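# Seat the L-shaped part flat in its matching tray pocket

## Task

Lay the L-shaped part into the pocket shaped to fit it, so that it ends up resting flat on the pocket's floor.

## Robot and tools

Robot: two six-joint arms, left_arm and right_arm, at the table. right_arm carries a right hand, left_arm a mirrored left hand. Each hand has sixteen motors (index, middle and ring fingers with four hinges each, and a four-hinge thumb). Calibrated base positions in the scene frame: left_arm (-0.036, +0.336, +0.013) m, right_arm (-0.055, -0.466, +0.013) m, both turned only slightly about z. A two-camera stand sits behind the arms. A loose object may occasionally get a brief outside nudge.

Frames: the scene frame has its origin at table-top height, halfway between the nominal bases. +z is up, +x points out over the table, and left_arm is on the +y side. Image left/right does not match these names. Hand positions, orientations (quat_wxyz), velocities and targets are reported in each arm's own base frame. Fixed cameras and the table use the scene frame. Hand-point axes (right hand): +z runs along straight fingers toward the tips, +y points out of the palm face, +x goes across the palm away from the thumb. On the left hand +x points toward the thumb. A rigid mast near the wrist on the palm side (x +0.05 to +0.10, z -0.16 to -0.11, up to y +0.06 m) can strike things.

The 48-number row (used by execute_actions and move), every value in [-1, 1], one row covering both arms: left_arm dx, dy, dz, rx, ry, rz; then left hand index_mcp, index_abd, index_pip, index_dip, middle_mcp, middle_abd, middle_pip, middle_dip, ring_mcp, ring_abd, ring_pip, ring_dip, thumb_cmc, thumb_axl, thumb_mcp, thumb_ipl; then left current_limit, speed. Then the same 24 for right_arm.
- The six pose numbers are an offset, not a pose. They count from that arm's Hand target at the start of the action or move, along the arm's base axes. 1.0 equals 0.6 m or 180 degrees. rx, ry, rz together form one rotation vector, turning about the Hand target position. All zeros means: re-command the current Hand target.
- The sixteen motor numbers are absolute goal angles, scaled between each hinge's two stops. A 0 is a real goal, not 'keep'. The open hand is -0.75, 0, -0.58, -0.70 for each finger and -0.71, -0.68, -0.23, -0.17 for the thumb. Toward +1, _mcp/_pip/_dip curl a finger and thumb_cmc swings the thumb in front of the palm. To leave a hand unchanged, send back its hand_goal, hand_current_limit and hand_speed.
- current_limit maps -1..+1 to 0..550 mA (never below 11 mA). Well below 0 a finger may not lift itself.
- speed sets the goal rate to (speed+1)/2 of 8.5 rad/s.
- Starting values are current_limit +0.4 and speed -0.6. Both persist until changed.
- The controller clips commanded orientation to within 32 degrees of the measured one.

Tools:
- execute_actions(actions, cameras): actions is a list of actions. Each action is up to 15 rows, one per 1/30 s step; a short action repeats its last row. Each row is measured from the action's starting Hand target, not from the previous row, and each action costs 0.5 s. An empty list returns camera images. cameras is a list of names, ["all"] or [].
- move(target, speed, blend, stop_force, zero, blocking, cameras): straight-line motion to one row, or through up to 15 rows. Every row is an offset from the same starting Hand targets. speed is in m/s, 0.002 to 3.6 (default 0.25), with turning capped at twice that in rad/s. blend is the corner-rounding distance in m (0 = stop at each target). stop_force is in N, 3 to 120, shared by both arms; it ends an arm's path when the wrist sensor feels that much push against the motion. zero (default true) re-zeroes before the move. blocking=false returns after about 0.5 s and cannot be used with stop_force. Paths do not avoid obstacles and last at most 10 s. Omit stop_force when pulling away from a surface you are pressing on.
- wait(seconds 0 to 10), stop(), zoom_image(camera, region [x0, y0, x1, y1] in pixels, at most 504 x 504), show_instructions(), zero_wrist_force(arm), finished_scene(scene=1). The scene ends for good with finished_scene, or with a reply that makes no tool call.

Cameras: cam_high, cam_low, cam_left_wrist, cam_right_wrist, each 672x504.

Results: end_effector_position in m, end_effector_quat_wxyz, velocities, Hand target (the last commanded pose; the next offsets count from it), joint positions and torques. Wrist force and torque are given in the hand-point axes, plus the largest reading since the last report. Hand lists follow motor order: hand_goal, hand_measured, hand_current_ma, and hand_state (moving, goal, blocked, overload). move adds a 'move:' line, for example done, off_target, moving, held or fault, plus limits=paced or limits=held. done means within 3 mm and 2 degrees of the target; it says nothing about contact. If the hand point rests short of its target, send the remaining gap as a new offset.

Avoid:
- Any object leaving the table, which fails the task.
- Dropping parts or releasing them while moving, slamming, and hard pressing.
- About 150 N on an arm, or joint torques at their limits (wrist joints 26.3 N m). Either halts the arm for 10 s.
- Contact between the two arms, or one hand gripping the other's fingers.
- Motor currents at 495 mA or more for 5 s, which shuts the motor down.
- Motors reaching 85 C; a MOTOR HOT line warns at 70 C.
- Paths near an arm's own base; go around it.
- Fast contacts and targets far beyond a surface. Approach slowly with stop_force.

Finish only once the part rests flat in its pocket and stays there unaided.

Each tool is called after "Request:" as name(argument=value, ...) on one line, values as JSON.

Reference images:

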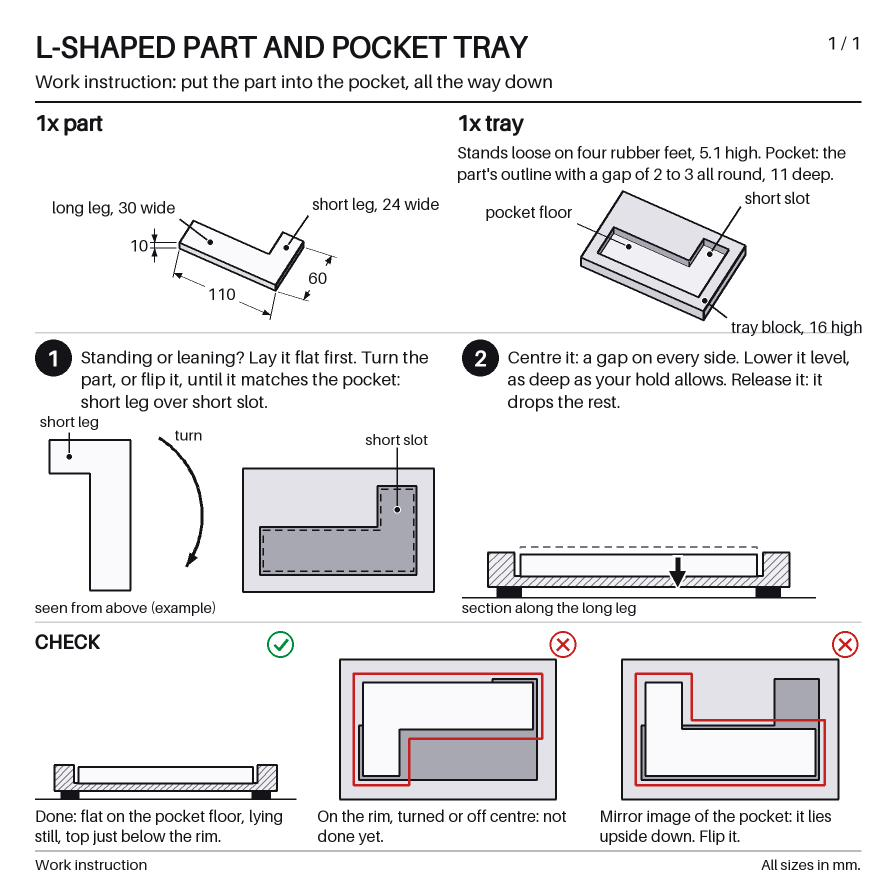

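## Session

Request:
execute_actions(actions=[])

Scene clock: 0.00 s.
left_arm: end_effector_position=(+0.8761, -0.3294, +0.2207) hand_goal=(-0.754, +0.000, -0.576, -0.696, -0.754, +0.000, -0.576, -0.696, -0.754, +0.000, -0.576, -0.696, -0.714, -0.678, -0.226, -0.168) hand_measured=(-0.754, +0.000, -0.576, -0.696, -0.754, +0.000, -0.576, -0.696, -0.754, +0.000, -0.576, -0.696, -0.714, -0.678, -0.226, -0.168) hand_current_ma=(+0, +0, +0, +0, +0, +0, +0, +0, +0, +0, +0, +0, +0, +0, +0, +0) hand_state=(goal, goal, goal, goal, goal, goal, goal, goal, goal, goal, goal, goal, goal, goal, goal, goal) hand_current_limit=0.40 hand_speed=-0.60 end_effector_quat_wxyz=(+0.680, +0.524, +0.485, -0.167) | right_arm: end_effector_position=(+0.6143, +0.2025, +0.3415) hand_goal=(-0.754, +0.000, -0.576, -0.696, -0.754, +0.000, -0.576, -0.696, -0.754, +0.000, -0.576, -0.696, -0.714, -0.678, -0.226, -0.168) hand_measured=(-0.754, +0.000, -0.576, -0.696, -0.754, +0.000, -0.576, -0.696, -0.754, +0.000, -0.576, -0.696, -0.714, -0.678, -0.226, -0.168) hand_current_ma=(+0, +0, +0, +0, +0, +0, +0, +0, +0, +0, +0, +0, +0, +0, +0, +0) hand_state=(goal, goal, goal, goal, goal, goal, goal, goal, goal, goal, goal, goal, goal, goal, goal, goal) hand_current_limit=0.40 hand_speed=-0.60 end_effector_quat_wxyz=(-0.117, +0.116, +0.975, -0.147)
Joint positions: left_arm=[3.091 -2.714 -1.091 0.628 0.557 -0.959] | right_arm=[0.086 -1.164 1.005 -1.116 -1.809 -1.213]
Joint velocities: within noise
Joint torques (N m): no reading
Motor temperatures (°C): left_arm=[23 23 23 30 27 28] | right_arm=[23 24 25 30 27 28]
Wrist force (N): no reading
Wrist torque (N m): no reading
Wrist force, peak (N): no reading
Hand target: left_arm +0.8761, -0.3294, +0.2207; +0.680, +0.524, +0.485, -0.167 | right_arm +0.6143, +0.2025, +0.3415; -0.117, +0.116, +0.975, -0.147

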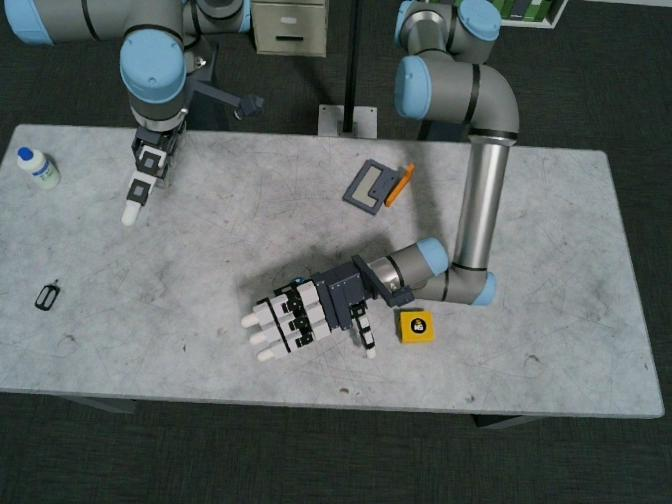

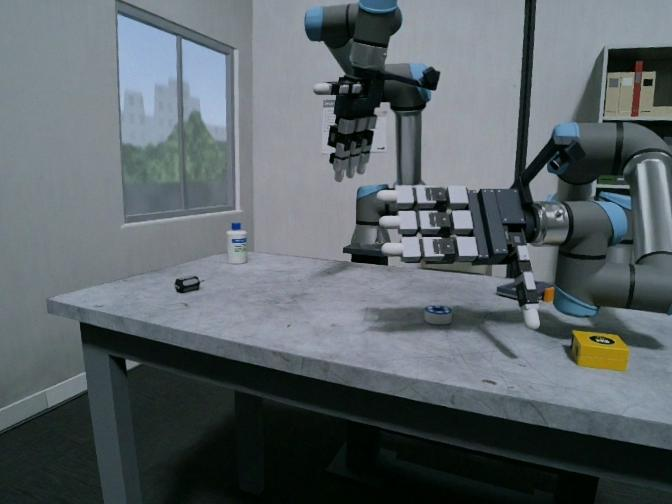

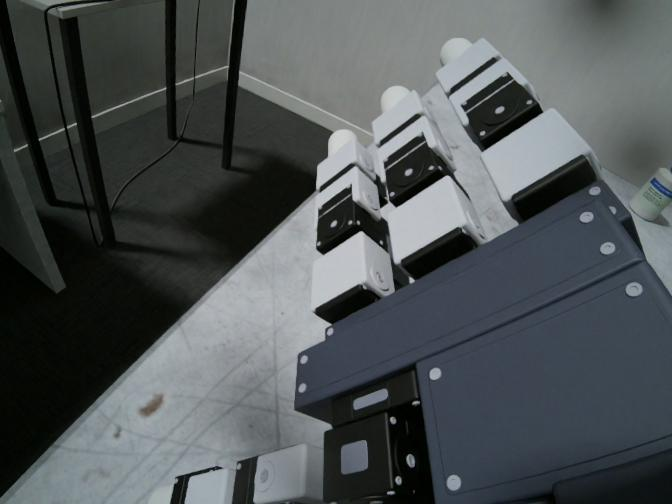

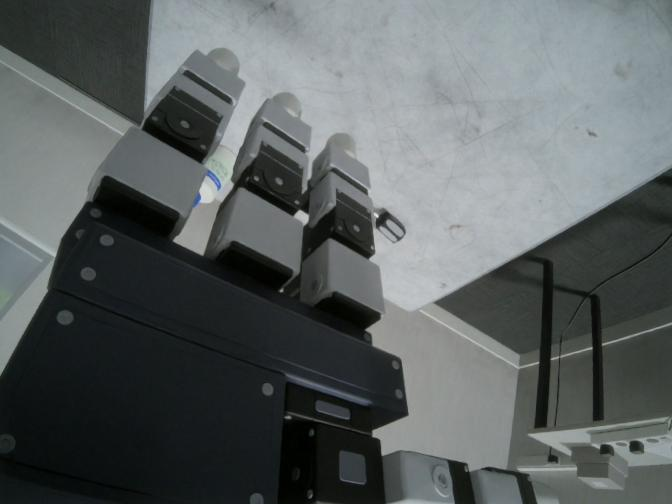

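Request:
zoom_image(camera="cam_high", region=[310, 130, 450, 235])

Request:
zoom_image(camera="cam_low", region=[440, 240, 580, 345])

Scaled by 3.600 from the camera's 672x504 image, which has a finer 960x720 frame.

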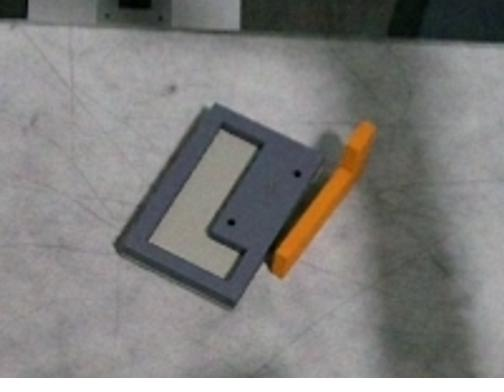

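Scaled by 3.600 from the camera's 672x504 image, which has a finer 960x720 frame.

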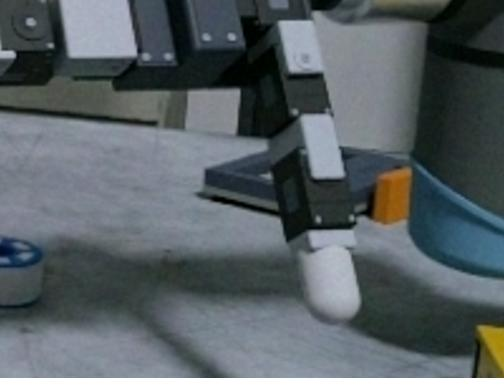

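Request:
zoom_image(camera="cam_high", region=[335, 150, 425, 218])

Request:
zoom_image(camera="cam_low", region=[480, 270, 570, 315])

Scaled by 5.600 from the camera's 672x504 image, which has a finer 960x720 frame.

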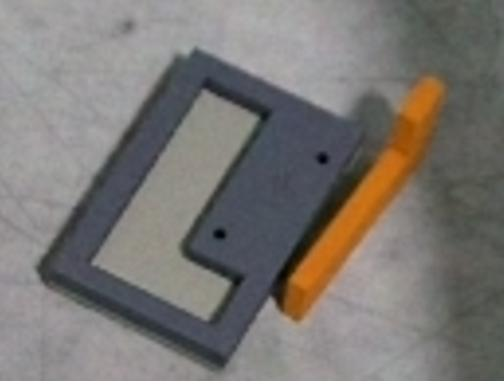

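Scaled by 5.600 from the camera's 672x504 image, which has a finer 960x720 frame.

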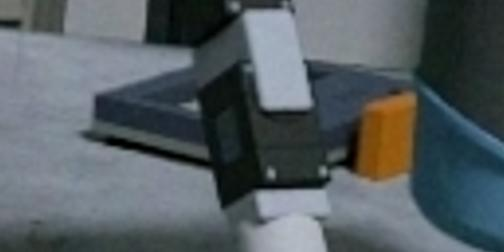

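Request:
zoom_image(camera="cam_high", region=[0, 100, 200, 250])

Request:
zoom_image(camera="cam_high", region=[0, 270, 200, 420])

Request:
zoom_image(camera="cam_high", region=[230, 240, 430, 390])

Request:
zoom_image(camera="cam_high", region=[80, 80, 280, 230])

Request:
zoom_image(camera="cam_high", region=[472, 120, 672, 270])

Scaled by 2.520 from the camera's 672x504 image, which has a finer 960x720 frame.

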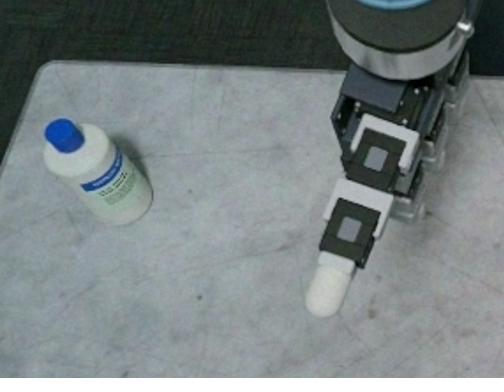

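Scaled by 2.520 from the camera's 672x504 image, which has a finer 960x720 frame.

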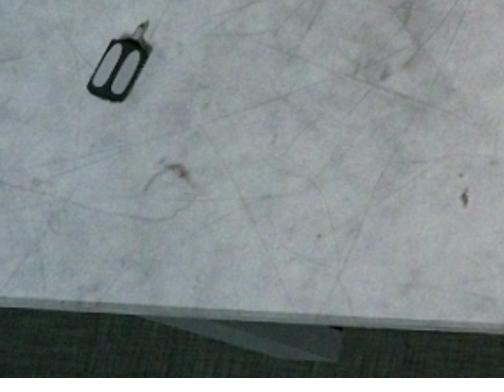

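Scaled by 2.520 from the camera's 672x504 image, which has a finer 960x720 frame.

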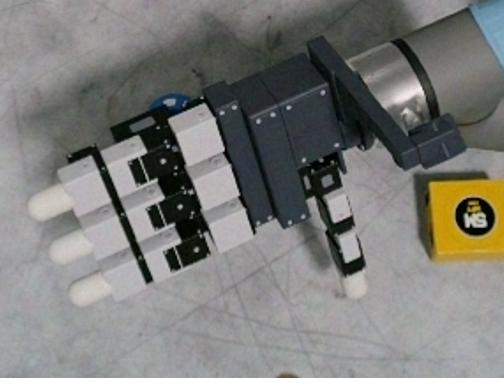

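Scaled by 2.520 from the camera's 672x504 image, which has a finer 960x720 frame.

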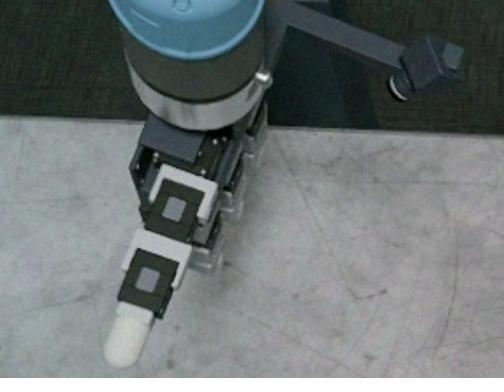

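Scaled by 2.520 from the camera's 672x504 image, which has a finer 960x720 frame.

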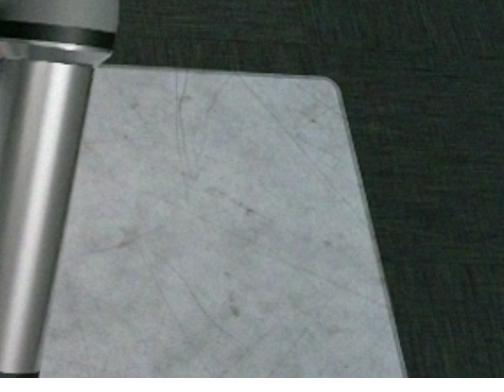

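Request:
move(target=[[-0.40,0.08,0.32,0.0429,0.3246,-0.0047,-0.754,0.0,-0.576,-0.696,-0.754,0.0,-0.576,-0.696,-0.754,0.0,-0.576,-0.696,-0.714,-0.678,-0.226,-0.168,0.4,-0.6,0,0,0,0,0,0,-0.754,0.0,-0.576,-0.696,-0.754,0.0,-0.576,-0.696,-0.754,0.0,-0.576,-0.696,-0.714,-0.678,-0.226,-0.168,0.4,-0.6],[-0.848,0.19,0.28,0.0858,0.6492,-0.0093,-0.754,0.0,-0.576,-0.696,-0.754,0.0,-0.576,-0.696,-0.754,0.0,-0.576,-0.696,-0.714,-0.678,-0.226,-0.168,0.4,-0.6,0,0,0,0,0,0,-0.754,0.0,-0.576,-0.696,-0.754,0.0,-0.576,-0.696,-0.754,0.0,-0.576,-0.696,-0.714,-0.678,-0.226,-0.168,0.4,-0.6]], blend=[0.05,0], speed=0.4, cameras=["all"])

Scene clock: 23.30 s.
left_arm: end_effector_position=(+0.3674, -0.2155, +0.3887) hand_goal=(-0.754, +0.000, -0.576, -0.696, -0.754, +0.000, -0.576, -0.696, -0.754, +0.000, -0.576, -0.696, -0.714, -0.678, -0.226, -0.168) hand_measured=(-0.746, -0.002, -0.576, -0.696, -0.748, -0.002, -0.576, -0.696, -0.748, -0.002, -0.576, -0.696, -0.708, -0.678, -0.226, -0.168) hand_current_ma=(+3, +0, +0, +0, +2, +0, +0, +0, +3, +0, +0, +0, +2, +0, +0, +0) hand_state=(goal, goal, goal, goal, goal, goal, goal, goal, goal, goal, goal, goal, goal, goal, goal, goal) hand_current_limit=0.40 hand_speed=-0.60 end_effector_quat_wxyz=(-0.121, +0.210, +0.840, -0.485) | right_arm: end_effector_position=(+0.6143, +0.2025, +0.3415) hand_goal=(-0.754, +0.000, -0.576, -0.696, -0.754, +0.000, -0.576, -0.696, -0.754, +0.000, -0.576, -0.696, -0.714, -0.678, -0.226, -0.168) hand_measured=(-0.752, +0.000, -0.576, -0.696, -0.752, +0.000, -0.576, -0.696, -0.752, +0.000, -0.576, -0.696, -0.714, -0.678, -0.224, -0.168) hand_current_ma=(+8, +0, -3, +0, +8, +0, -3, +0, +7, +0, -3, +0, +1, +4, +10, +2) hand_state=(goal, goal, goal, goal, goal, goal, goal, goal, goal, goal, goal, goal, goal, goal, goal, goal) hand_current_limit=0.40 hand_speed=-0.60 end_effector_quat_wxyz=(-0.117, +0.116, +0.975, -0.147)
Joint positions: left_arm=[3.24 -1.548 -1.443 -2.487 0.767 -0.643] | right_arm=[0.086 -1.164 1.005 -1.116 -1.809 -1.213]
Joint torques (N m): left_arm=[8.07 16.02 13.15 -1.23 1.88 1.3] | right_arm=[0.63 -40.57 -22.53 -1.83 -0.53 0.02]
Wrist force (N): left_arm=[-1.5 4.1 2.0] | right_arm=[-0.2 -0.1 0.0]
Wrist torque (N m): left_arm=[-0.05 -0.05 -0.13] | right_arm=[-0.01 0.02 -0.02]
Wrist force, peak (N): left_arm=[-1.6 4.3 1.9] | right_arm=[-0.1 -0.3 0.8]
Hand target: left_arm +0.3673, -0.2154, +0.3887; -0.121, +0.210, +0.840, -0.485 | right_arm +0.6143, +0.2025, +0.3415; -0.117, +0.116, +0.975, -0.147
Off the commanded pose: left_arm 0.000 m, 0 deg | right_arm 0.000 m, 0 deg.
move: done

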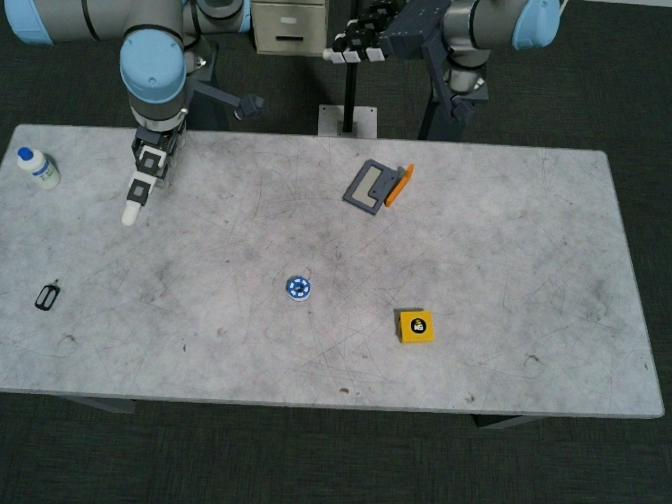

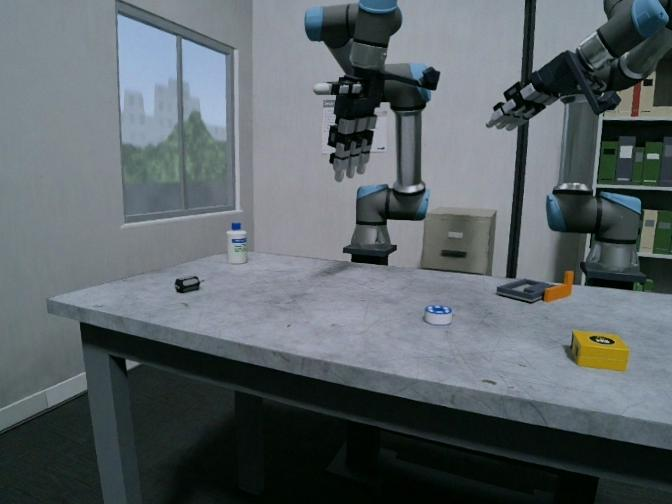

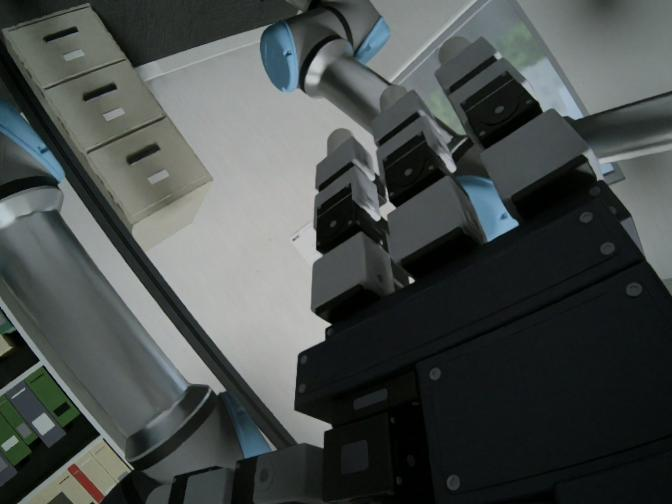

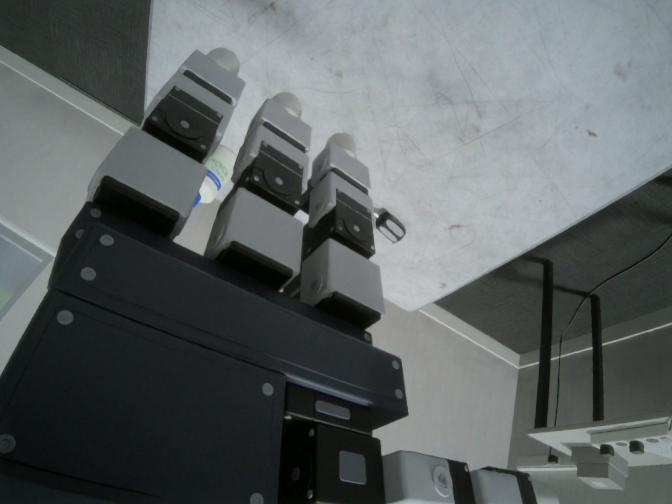

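Request:
zoom_image(camera="cam_high", region=[335, 150, 425, 218])

Request:
zoom_image(camera="cam_low", region=[490, 265, 580, 310])

Request:
zoom_image(camera="cam_high", region=[300, 0, 500, 130])

Scaled by 5.600 from the camera's 672x504 image, which has a finer 960x720 frame.

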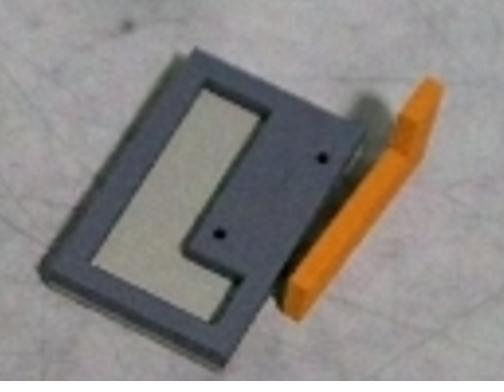

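Scaled by 5.600 from the camera's 672x504 image, which has a finer 960x720 frame.

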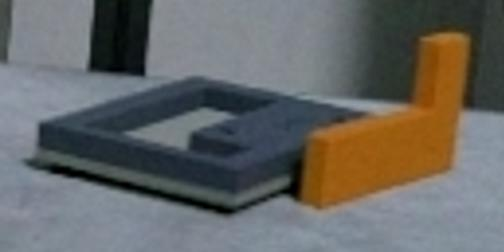

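Scaled by 2.520 from the camera's 672x504 image, which has a finer 960x720 frame.

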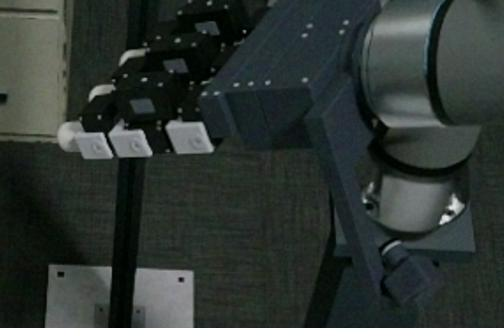

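Request:
move(target=[-0.0197,-0.024,-0.3145,-0.0961,0.0558,-0.0225,0.222,0.0,-0.066,-0.696,-0.754,0.0,-0.576,-0.696,-0.754,0.0,-0.576,-0.696,0.505,-0.678,-0.18,-0.168,0.4,-0.6,0,0,0,0,0,0,-0.754,0.0,-0.576,-0.696,-0.754,0.0,-0.576,-0.696,-0.754,0.0,-0.576,-0.696,-0.714,-0.678,-0.226,-0.168,0.4,-0.6], speed=0.3, cameras=["cam_high","cam_low","cam_left_wrist"])

Scene clock: 34.73 s.
left_arm: end_effector_position=(+0.3554, -0.2298, +0.2001) hand_goal=(+0.222, +0.000, -0.066, -0.696, -0.754, +0.000, -0.576, -0.696, -0.754, +0.000, -0.576, -0.696, +0.504, -0.678, -0.180, -0.168) hand_measured=(+0.220, -0.002, -0.070, -0.696, -0.746, -0.002, -0.576, -0.696, -0.746, -0.002, -0.576, -0.696, +0.502, -0.678, -0.180, -0.168) hand_current_ma=(+0, +0, -1, +0, +3, +0, +0, +0, +4, +0, +0, +0, +0, +0, +0, +0) hand_state=(goal, goal, goal, goal, goal, goal, goal, goal, goal, goal, goal, goal, goal, goal, goal, goal) hand_current_limit=0.40 hand_speed=-0.60 end_effector_quat_wxyz=(-0.178, +0.212, +0.736, -0.617) | right_arm: end_effector_position=(+0.6143, +0.2025, +0.3415) hand_goal=(-0.754, +0.000, -0.576, -0.696, -0.754, +0.000, -0.576, -0.696, -0.754, +0.000, -0.576, -0.696, -0.714, -0.678, -0.226, -0.168) hand_measured=(-0.752, +0.000, -0.576, -0.696, -0.752, +0.000, -0.576, -0.696, -0.752, +0.000, -0.576, -0.696, -0.714, -0.678, -0.224, -0.168) hand_current_ma=(+8, +0, -3, +0, +8, +0, -3, +0, +7, +0, -3, +0, +1, +4, +10, +2) hand_state=(goal, goal, goal, goal, goal, goal, goal, goal, goal, goal, goal, goal, goal, goal, goal, goal) hand_current_limit=0.40 hand_speed=-0.60 end_effector_quat_wxyz=(-0.117, +0.116, +0.975, -0.147)
Joint positions: left_arm=[3.288 -1.779 -1.778 -2.46 0.726 -0.201] | right_arm=[0.086 -1.164 1.005 -1.116 -1.809 -1.213]
Joint torques (N m): left_arm=[-11.1 24.53 9.6 1.29 2.7 1.06] | right_arm=[0.53 -40.74 -22.39 -1.95 -0.56 0.28]
Wrist force (N): left_arm=[-1.7 4.5 1.1] | right_arm=[0.0 -0.2 0.2]
Wrist torque (N m): left_arm=[0.09 0.00 -0.21] | right_arm=[-0.04 -0.01 -0.01]
Wrist force, peak (N): left_arm=[-1.5 5.5 1.5] | right_arm=[0.2 -0.2 0.7]
Hand target: left_arm +0.3555, -0.2298, +0.2000; -0.178, +0.213, +0.736, -0.617 | right_arm +0.6143, +0.2025, +0.3415; -0.117, +0.116, +0.975, -0.147
Off the commanded pose: left_arm 0.000 m, 0 deg | right_arm 0.000 m, 0 deg.
move: done
Images, in order (width x height): cam_high 672x504, cam_low 672x504, cam_left_wrist 672x504.

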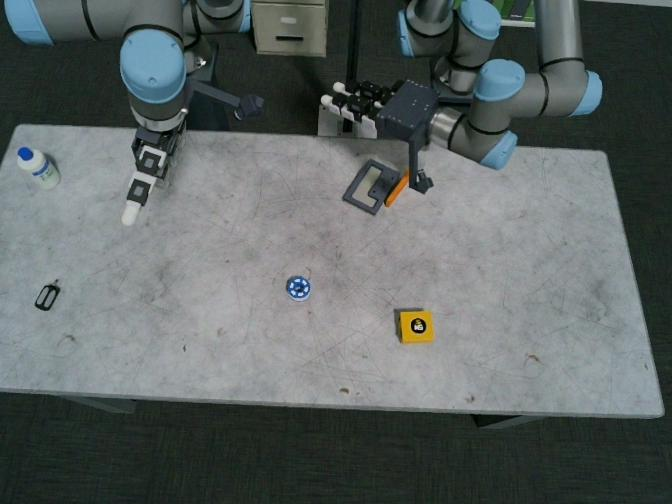

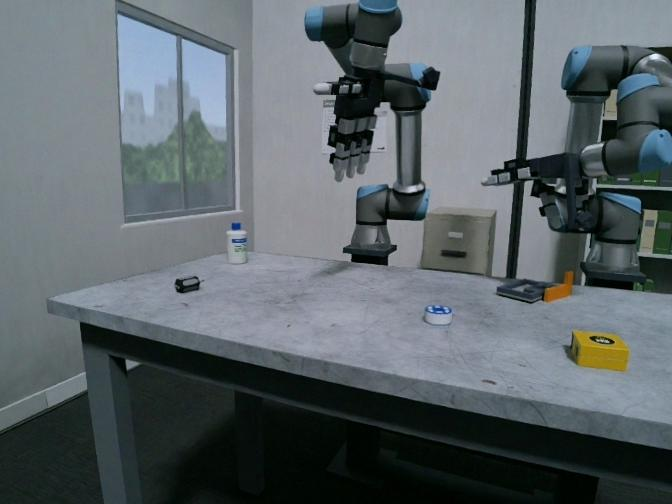

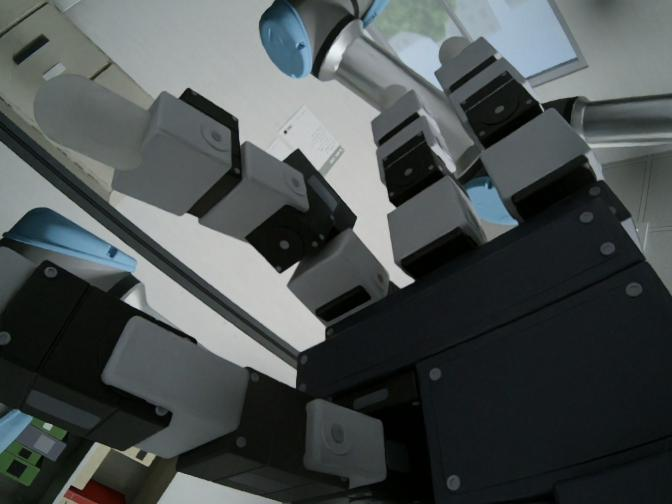

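Request:
zoom_image(camera="cam_high", region=[310, 60, 460, 220])

Request:
zoom_image(camera="cam_low", region=[470, 130, 630, 310])

Scaled by 3.150 from the camera's 672x504 image, which has a finer 960x720 frame.

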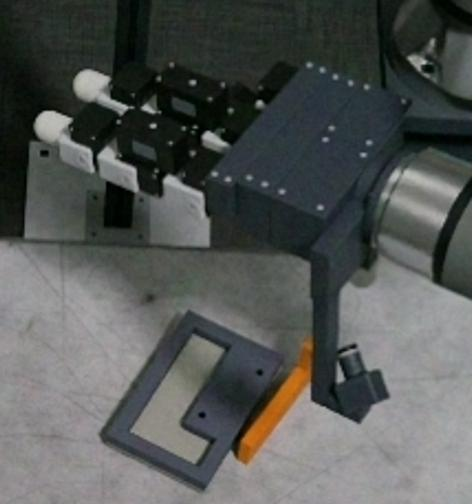

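Scaled by 2.800 from the camera's 672x504 image, which has a finer 960x720 frame.

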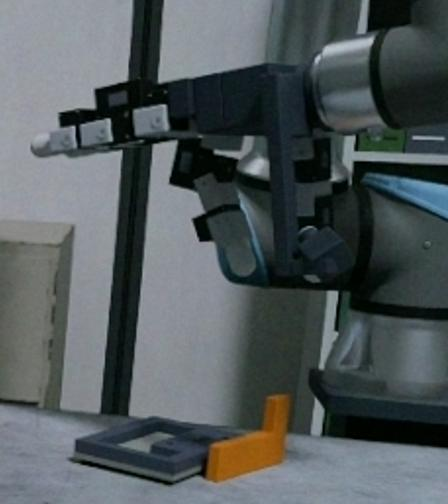

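Request:
move(target=[0,0,-0.1417,0,0,0,0.222,0.0,-0.066,-0.696,-0.754,0.0,-0.576,-0.696,-0.754,0.0,-0.576,-0.696,0.505,-0.678,-0.18,-0.168,0.4,-0.6,0,0,0,0,0,0,-0.754,0.0,-0.576,-0.696,-0.754,0.0,-0.576,-0.696,-0.754,0.0,-0.576,-0.696,-0.714,-0.678,-0.226,-0.168,0.4,-0.6], speed=0.2, cameras=["cam_high","cam_low","cam_left_wrist","cam_right_wrist"])

Request:
zoom_image(camera="cam_low", region=[480, 190, 630, 310])

Request:
zoom_image(camera="cam_high", region=[310, 90, 460, 220])

Scene clock: 36.57 s.
left_arm: end_effector_position=(+0.3554, -0.2298, +0.1151) hand_goal=(+0.222, +0.000, -0.066, -0.696, -0.754, +0.000, -0.576, -0.696, -0.754, +0.000, -0.576, -0.696, +0.504, -0.678, -0.180, -0.168) hand_measured=(+0.220, -0.002, -0.070, -0.696, -0.746, -0.002, -0.576, -0.696, -0.746, -0.002, -0.576, -0.696, +0.502, -0.678, -0.180, -0.168) hand_current_ma=(+0, +0, -1, +0, +3, +0, +0, +0, +4, +0, +0, +0, +0, +0, +0, +0) hand_state=(goal, goal, goal, goal, goal, goal, goal, goal, goal, goal, goal, goal, goal, goal, goal, goal) hand_current_limit=0.40 hand_speed=-0.60 end_effector_quat_wxyz=(-0.178, +0.213, +0.736, -0.617) | right_arm: end_effector_position=(+0.6143, +0.2025, +0.3415) hand_goal=(-0.754, +0.000, -0.576, -0.696, -0.754, +0.000, -0.576, -0.696, -0.754, +0.000, -0.576, -0.696, -0.714, -0.678, -0.226, -0.168) hand_measured=(-0.752, +0.000, -0.576, -0.696, -0.752, +0.000, -0.576, -0.696, -0.752, +0.000, -0.576, -0.696, -0.714, -0.678, -0.224, -0.168) hand_current_ma=(+8, +0, -3, +0, +8, +0, -3, +0, +7, +0, -3, +0, +1, +4, +10, +2) hand_state=(goal, goal, goal, goal, goal, goal, goal, goal, goal, goal, goal, goal, goal, goal, goal, goal) hand_current_limit=0.40 hand_speed=-0.60 end_effector_quat_wxyz=(-0.117, +0.116, +0.975, -0.147)
Joint positions: left_arm=[3.287 -1.883 -1.892 -2.243 0.726 -0.201] | right_arm=[0.086 -1.164 1.005 -1.116 -1.809 -1.213]
Joint torques (N m): left_arm=[-11.08 26.25 8.67 1.46 -3.18 -1.8] | right_arm=[0.08 -41.36 -22.54 -2.08 -0.56 0.04]
Wrist force (N): left_arm=[-1.7 4.4 1.0] | right_arm=[0.2 -0.2 0.2]
Wrist torque (N m): left_arm=[0.09 0.02 -0.06] | right_arm=[-0.05 -0.03 0.01]
Wrist force, peak (N): left_arm=[-1.6 5.2 1.2] | right_arm=[-0.5 -0.2 -0.1]
Hand target: left_arm +0.3555, -0.2298, +0.1150; -0.178, +0.213, +0.736, -0.617 | right_arm +0.6143, +0.2025, +0.3415; -0.117, +0.116, +0.975, -0.147
Off the commanded pose: left_arm 0.000 m, 0 deg | right_arm 0.000 m, 0 deg.
move: done

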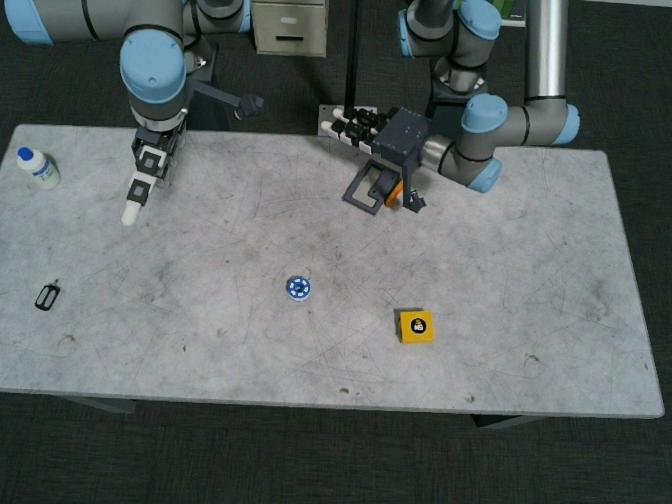

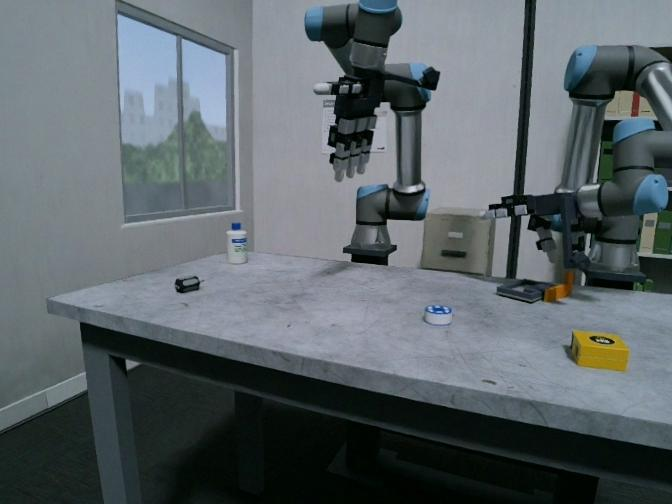

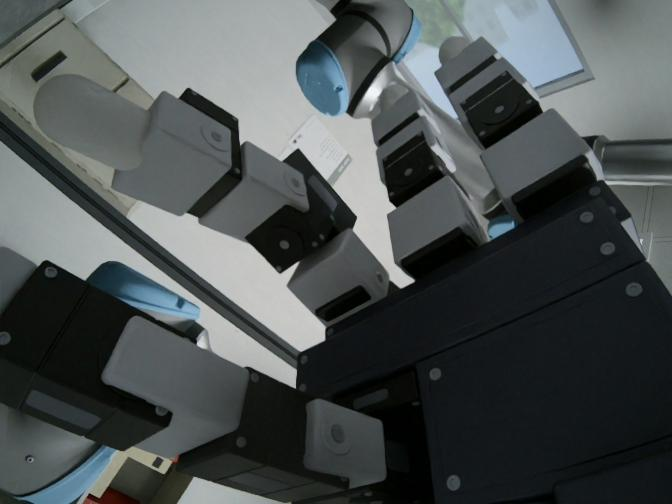

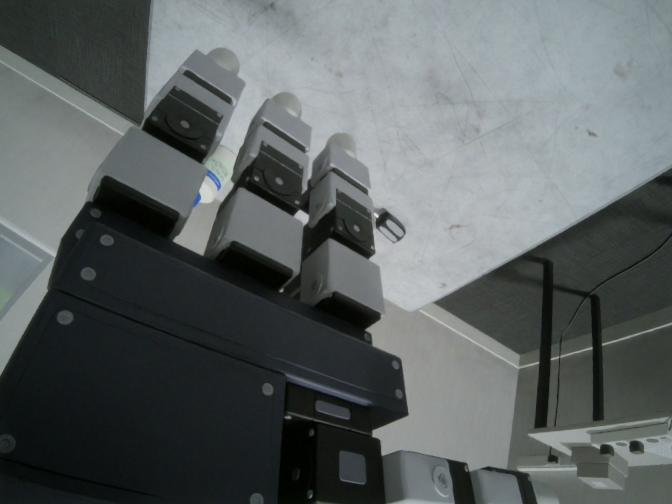

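Scaled by 3.360 from the camera's 672x504 image, which has a finer 960x720 frame.

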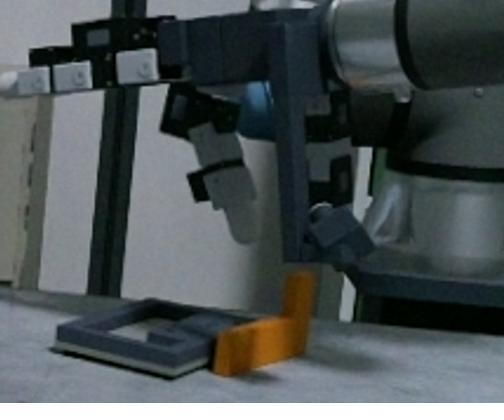

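Scaled by 3.360 from the camera's 672x504 image, which has a finer 960x720 frame.

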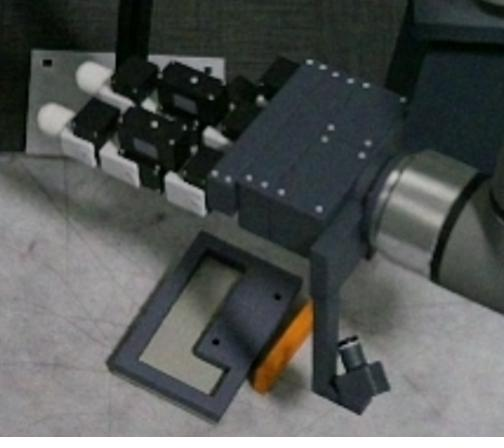

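Request:
zoom_image(camera="cam_low", region=[525, 230, 605, 310])

Request:
zoom_image(camera="cam_high", region=[310, 90, 390, 150])

Scaled by 6.300 from the camera's 672x504 image, which has a finer 960x720 frame.

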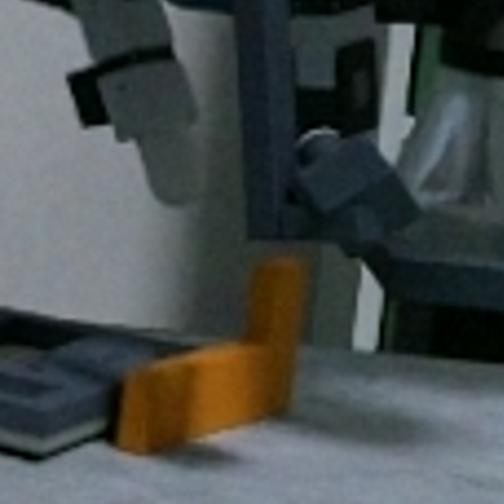

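Scaled by 6.300 from the camera's 672x504 image, which has a finer 960x720 frame.

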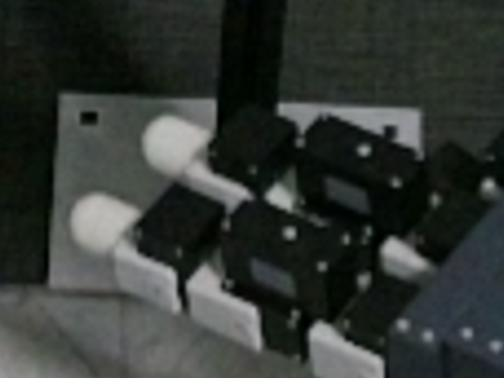

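Request:
move(target=[-0.012,0.0153,-0.0333,0,0,0,0.222,0.0,-0.066,-0.696,-0.754,0.0,-0.576,-0.696,-0.754,0.0,-0.576,-0.696,0.505,-0.678,-0.18,-0.168,0.4,-0.6,0,0,0,0,0,0,-0.754,0.0,-0.576,-0.696,-0.754,0.0,-0.576,-0.696,-0.754,0.0,-0.576,-0.696,-0.714,-0.678,-0.226,-0.168,0.4,-0.6], speed=0.2, cameras=["cam_high","cam_low","cam_left_wrist"])

Request:
zoom_image(camera="cam_low", region=[525, 230, 605, 310])

Request:
zoom_image(camera="cam_high", region=[360, 120, 440, 220])

Scene clock: 43.43 s.
left_arm: end_effector_position=(+0.3483, -0.2207, +0.0951) hand_goal=(+0.222, +0.000, -0.066, -0.696, -0.754, +0.000, -0.576, -0.696, -0.754, +0.000, -0.576, -0.696, +0.504, -0.678, -0.180, -0.168) hand_measured=(+0.220, -0.002, -0.070, -0.696, -0.746, -0.002, -0.576, -0.696, -0.746, -0.002, -0.576, -0.696, +0.502, -0.678, -0.180, -0.168) hand_current_ma=(+0, +0, -1, +0, +3, +0, +0, +0, +4, +0, +0, +0, +0, +0, +0, +0) hand_state=(goal, goal, goal, goal, goal, goal, goal, goal, goal, goal, goal, goal, goal, goal, goal, goal) hand_current_limit=0.40 hand_speed=-0.60 end_effector_quat_wxyz=(-0.178, +0.213, +0.736, -0.617) | right_arm: end_effector_position=(+0.6143, +0.2025, +0.3415) hand_goal=(-0.754, +0.000, -0.576, -0.696, -0.754, +0.000, -0.576, -0.696, -0.754, +0.000, -0.576, -0.696, -0.714, -0.678, -0.226, -0.168) hand_measured=(-0.752, +0.000, -0.576, -0.696, -0.752, +0.000, -0.576, -0.696, -0.752, +0.000, -0.576, -0.696, -0.714, -0.678, -0.224, -0.168) hand_current_ma=(+8, +0, -3, +0, +8, +0, -3, +0, +7, +0, -3, +0, +1, +4, +10, +2) hand_state=(goal, goal, goal, goal, goal, goal, goal, goal, goal, goal, goal, goal, goal, goal, goal, goal) hand_current_limit=0.40 hand_speed=-0.60 end_effector_quat_wxyz=(-0.117, +0.116, +0.975, -0.147)
Joint positions: left_arm=[3.309 -1.898 -1.934 -2.192 0.746 -0.192] | right_arm=[0.086 -1.164 1.005 -1.116 -1.809 -1.213]
Joint torques (N m): left_arm=[9.45 25.12 8.89 0.96 2.91 1.41] | right_arm=[0.34 -41.47 -22.59 -2.09 -0.47 0.16]
Wrist force (N): left_arm=[-1.7 4.4 1.1] | right_arm=[0.3 -0.1 0.1]
Wrist torque (N m): left_arm=[0.08 0.02 -0.22] | right_arm=[-0.02 -0.04 0.02]
Wrist force, peak (N): left_arm=[-1.6 4.7 1.2] | right_arm=[-0.6 -0.3 0.1]
Hand target: left_arm +0.3483, -0.2207, +0.0950; -0.178, +0.213, +0.736, -0.617 | right_arm +0.6143, +0.2025, +0.3415; -0.117, +0.116, +0.975, -0.147
Off the commanded pose: left_arm 0.000 m, 0 deg | right_arm 0.000 m, 0 deg.
move: done
Images, in order (width x height): cam_high 672x504, cam_low 672x504, cam_left_wrist 672x504.

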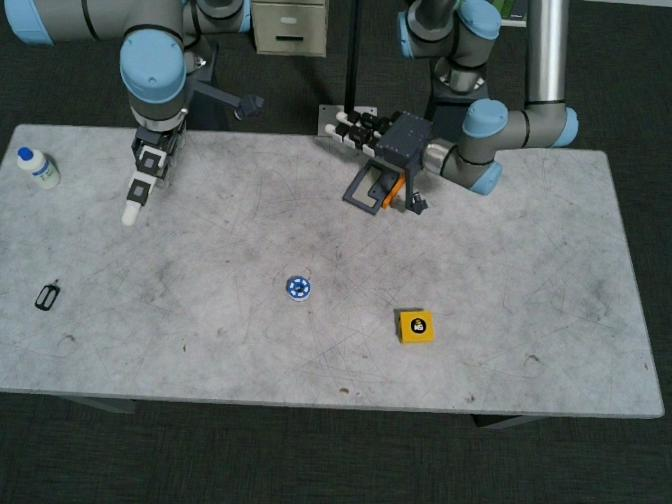

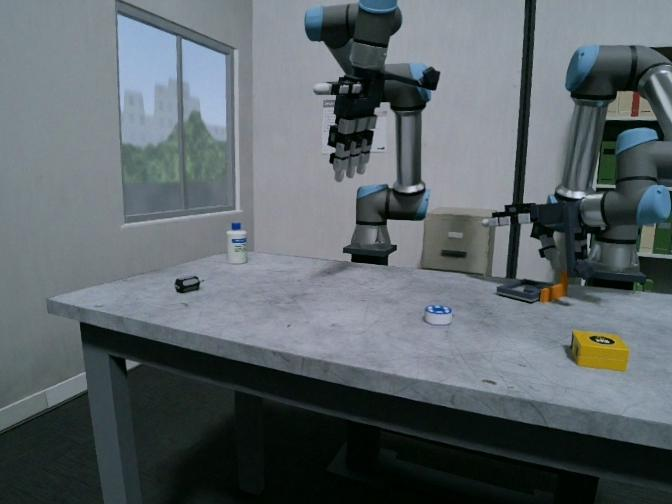

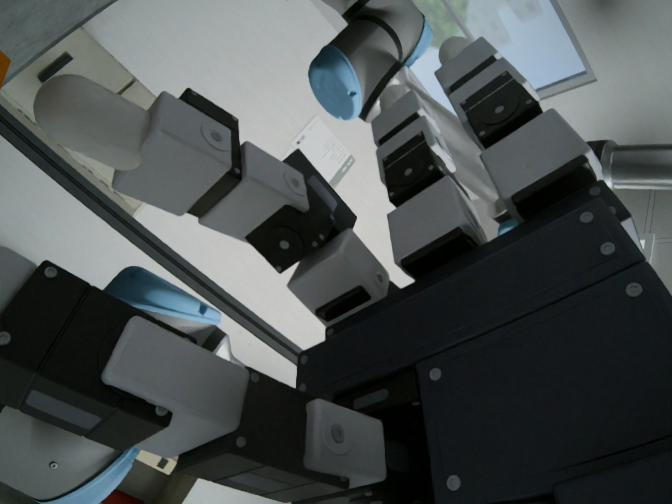

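Scaled by 6.300 from the camera's 672x504 image, which has a finer 960x720 frame.

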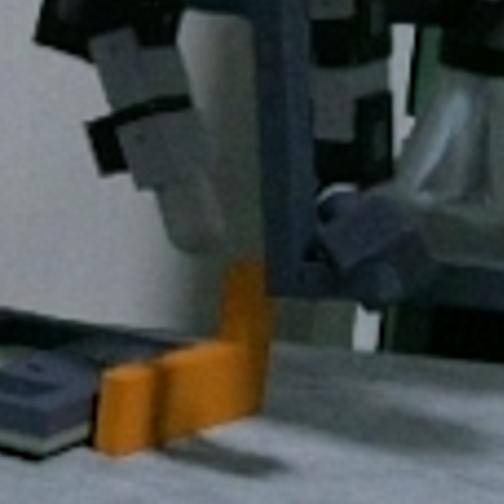

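Scaled by 5.040 from the camera's 672x504 image, which has a finer 960x720 frame.

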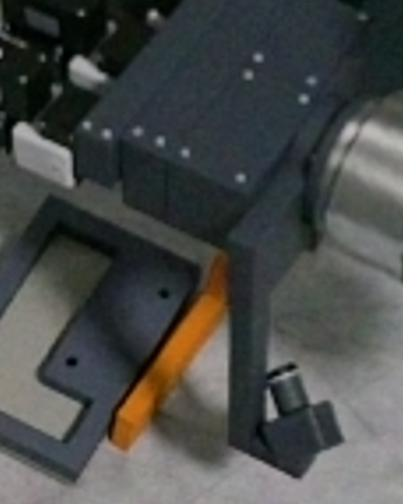

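Request:
zoom_image(camera="cam_high", region=[370, 160, 420, 215])

Request:
zoom_image(camera="cam_low", region=[530, 260, 580, 310])

Scaled by 9.164 from the camera's 672x504 image, which has a finer 960x720 frame.

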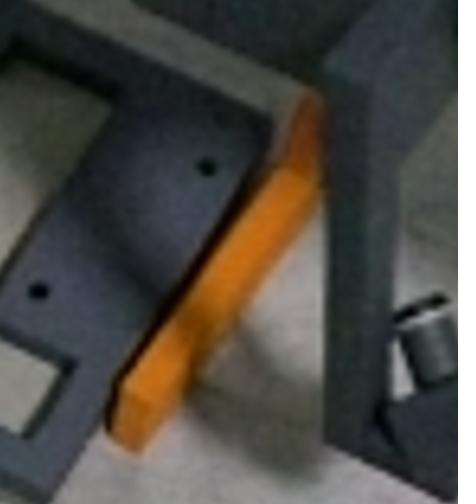

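Scaled by 10.080 from the camera's 672x504 image, which has a finer 960x720 frame.

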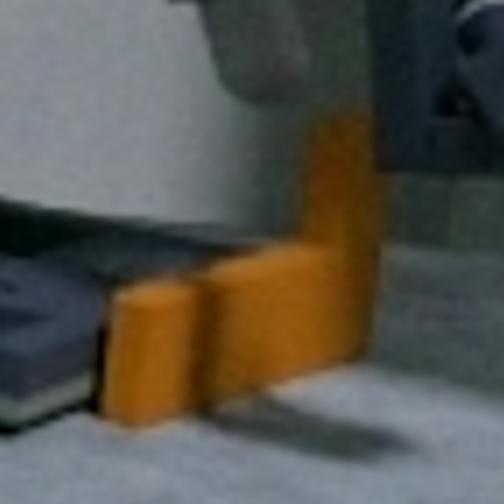

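Request:
move(target=[0,0.02,0.17,0,0,0,0.222,0.0,-0.066,-0.696,-0.754,0.0,-0.576,-0.696,-0.754,0.0,-0.576,-0.696,0.505,-0.678,-0.18,-0.168,0.4,-0.6,0,0,0,0,0,0,-0.754,0.0,-0.576,-0.696,-0.754,0.0,-0.576,-0.696,-0.754,0.0,-0.576,-0.696,-0.714,-0.678,-0.226,-0.168,0.4,-0.6], speed=0.25, cameras=["cam_high","cam_low"])

Request:
zoom_image(camera="cam_high", region=[335, 150, 425, 218])

Request:
zoom_image(camera="cam_low", region=[490, 260, 580, 310])

Scene clock: 46.10 s.
left_arm: end_effector_position=(+0.3483, -0.2087, +0.1969) hand_goal=(+0.222, +0.000, -0.066, -0.696, -0.754, +0.000, -0.576, -0.696, -0.754, +0.000, -0.576, -0.696, +0.504, -0.678, -0.180, -0.168) hand_measured=(+0.220, -0.002, -0.070, -0.696, -0.746, -0.002, -0.576, -0.696, -0.746, -0.002, -0.576, -0.696, +0.502, -0.678, -0.180, -0.168) hand_current_ma=(+0, +0, -1, +0, +4, +0, +0, +0, +4, +0, +0, +0, +0, +0, +0, +0) hand_state=(goal, goal, goal, goal, goal, goal, goal, goal, goal, goal, goal, goal, goal, goal, goal, goal) hand_current_limit=0.40 hand_speed=-0.60 end_effector_quat_wxyz=(-0.178, +0.213, +0.736, -0.617) | right_arm: end_effector_position=(+0.6143, +0.2025, +0.3415) hand_goal=(-0.754, +0.000, -0.576, -0.696, -0.754, +0.000, -0.576, -0.696, -0.754, +0.000, -0.576, -0.696, -0.714, -0.678, -0.226, -0.168) hand_measured=(-0.752, +0.000, -0.576, -0.696, -0.752, +0.000, -0.576, -0.696, -0.752, +0.000, -0.576, -0.696, -0.714, -0.678, -0.224, -0.168) hand_current_ma=(+8, +0, -3, +0, +8, +0, -3, +0, +7, +0, -3, +0, +1, +4, +10, +2) hand_state=(goal, goal, goal, goal, goal, goal, goal, goal, goal, goal, goal, goal, goal, goal, goal, goal) hand_current_limit=0.40 hand_speed=-0.60 end_effector_quat_wxyz=(-0.117, +0.116, +0.975, -0.147)
Joint positions: left_arm=[3.335 -1.763 -1.806 -2.462 0.771 -0.183] | right_arm=[0.086 -1.164 1.005 -1.116 -1.809 -1.213]
Joint torques (N m): left_arm=[8 36.15 26.99 -2.44 2.59 1.53] | right_arm=[-0.27 -41.65 -22.64 -2.21 -0.5 0.19]
Wrist force (N): left_arm=[-2.0 4.1 1.4] | right_arm=[-0.1 -0.2 0.4]
Wrist torque (N m): left_arm=[0.00 0.06 -0.23] | right_arm=[-0.05 -0.01 -0.01]
Wrist force, peak (N): left_arm=[-1.8 5.4 1.5] | right_arm=[-0.6 0.1 -0.2]
Hand target: left_arm +0.3483, -0.2087, +0.1970; -0.178, +0.213, +0.736, -0.617 | right_arm +0.6143, +0.2025, +0.3415; -0.117, +0.116, +0.975, -0.147
Off the commanded pose: left_arm 0.000 m, 0 deg | right_arm 0.000 m, 0 deg.
move: done
Images, in order (width x height): cam_high 672x504, cam_low 672x504.

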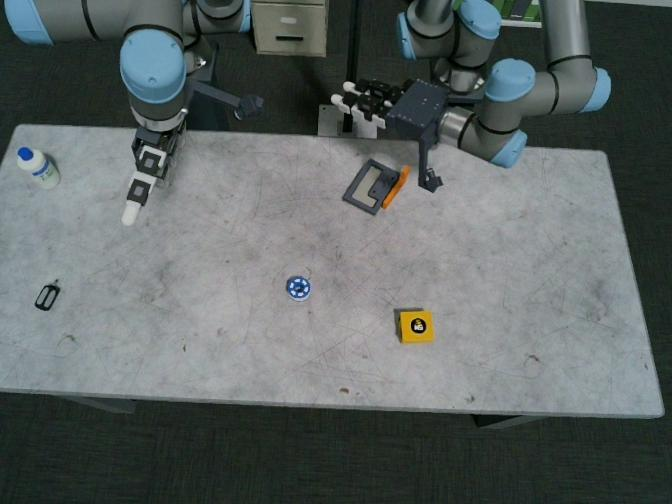

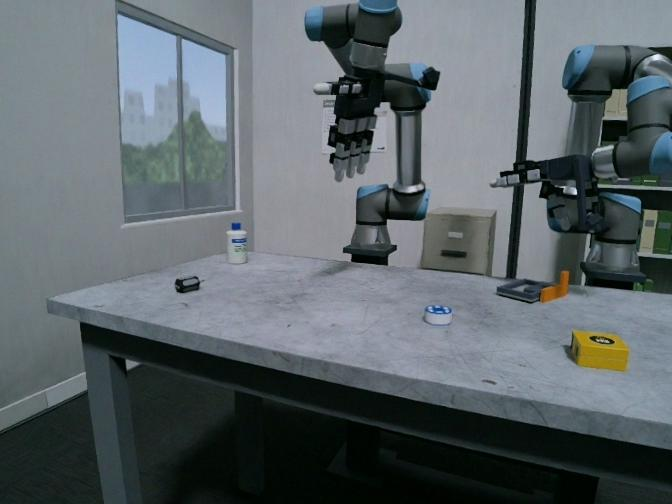

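Scaled by 5.600 from the camera's 672x504 image, which has a finer 960x720 frame.

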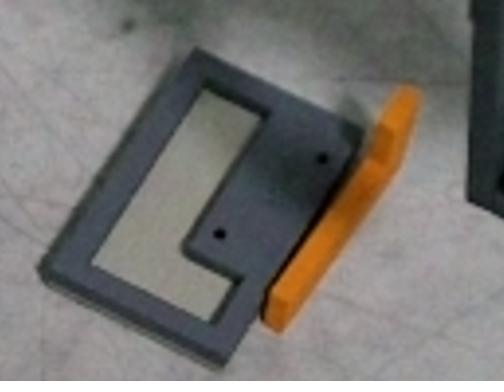

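Scaled by 5.600 from the camera's 672x504 image, which has a finer 960x720 frame.

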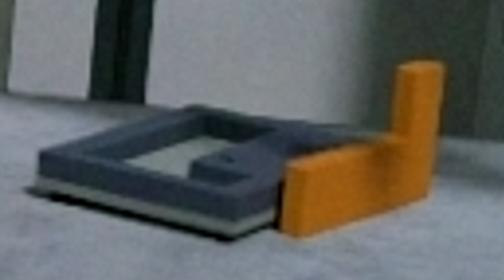

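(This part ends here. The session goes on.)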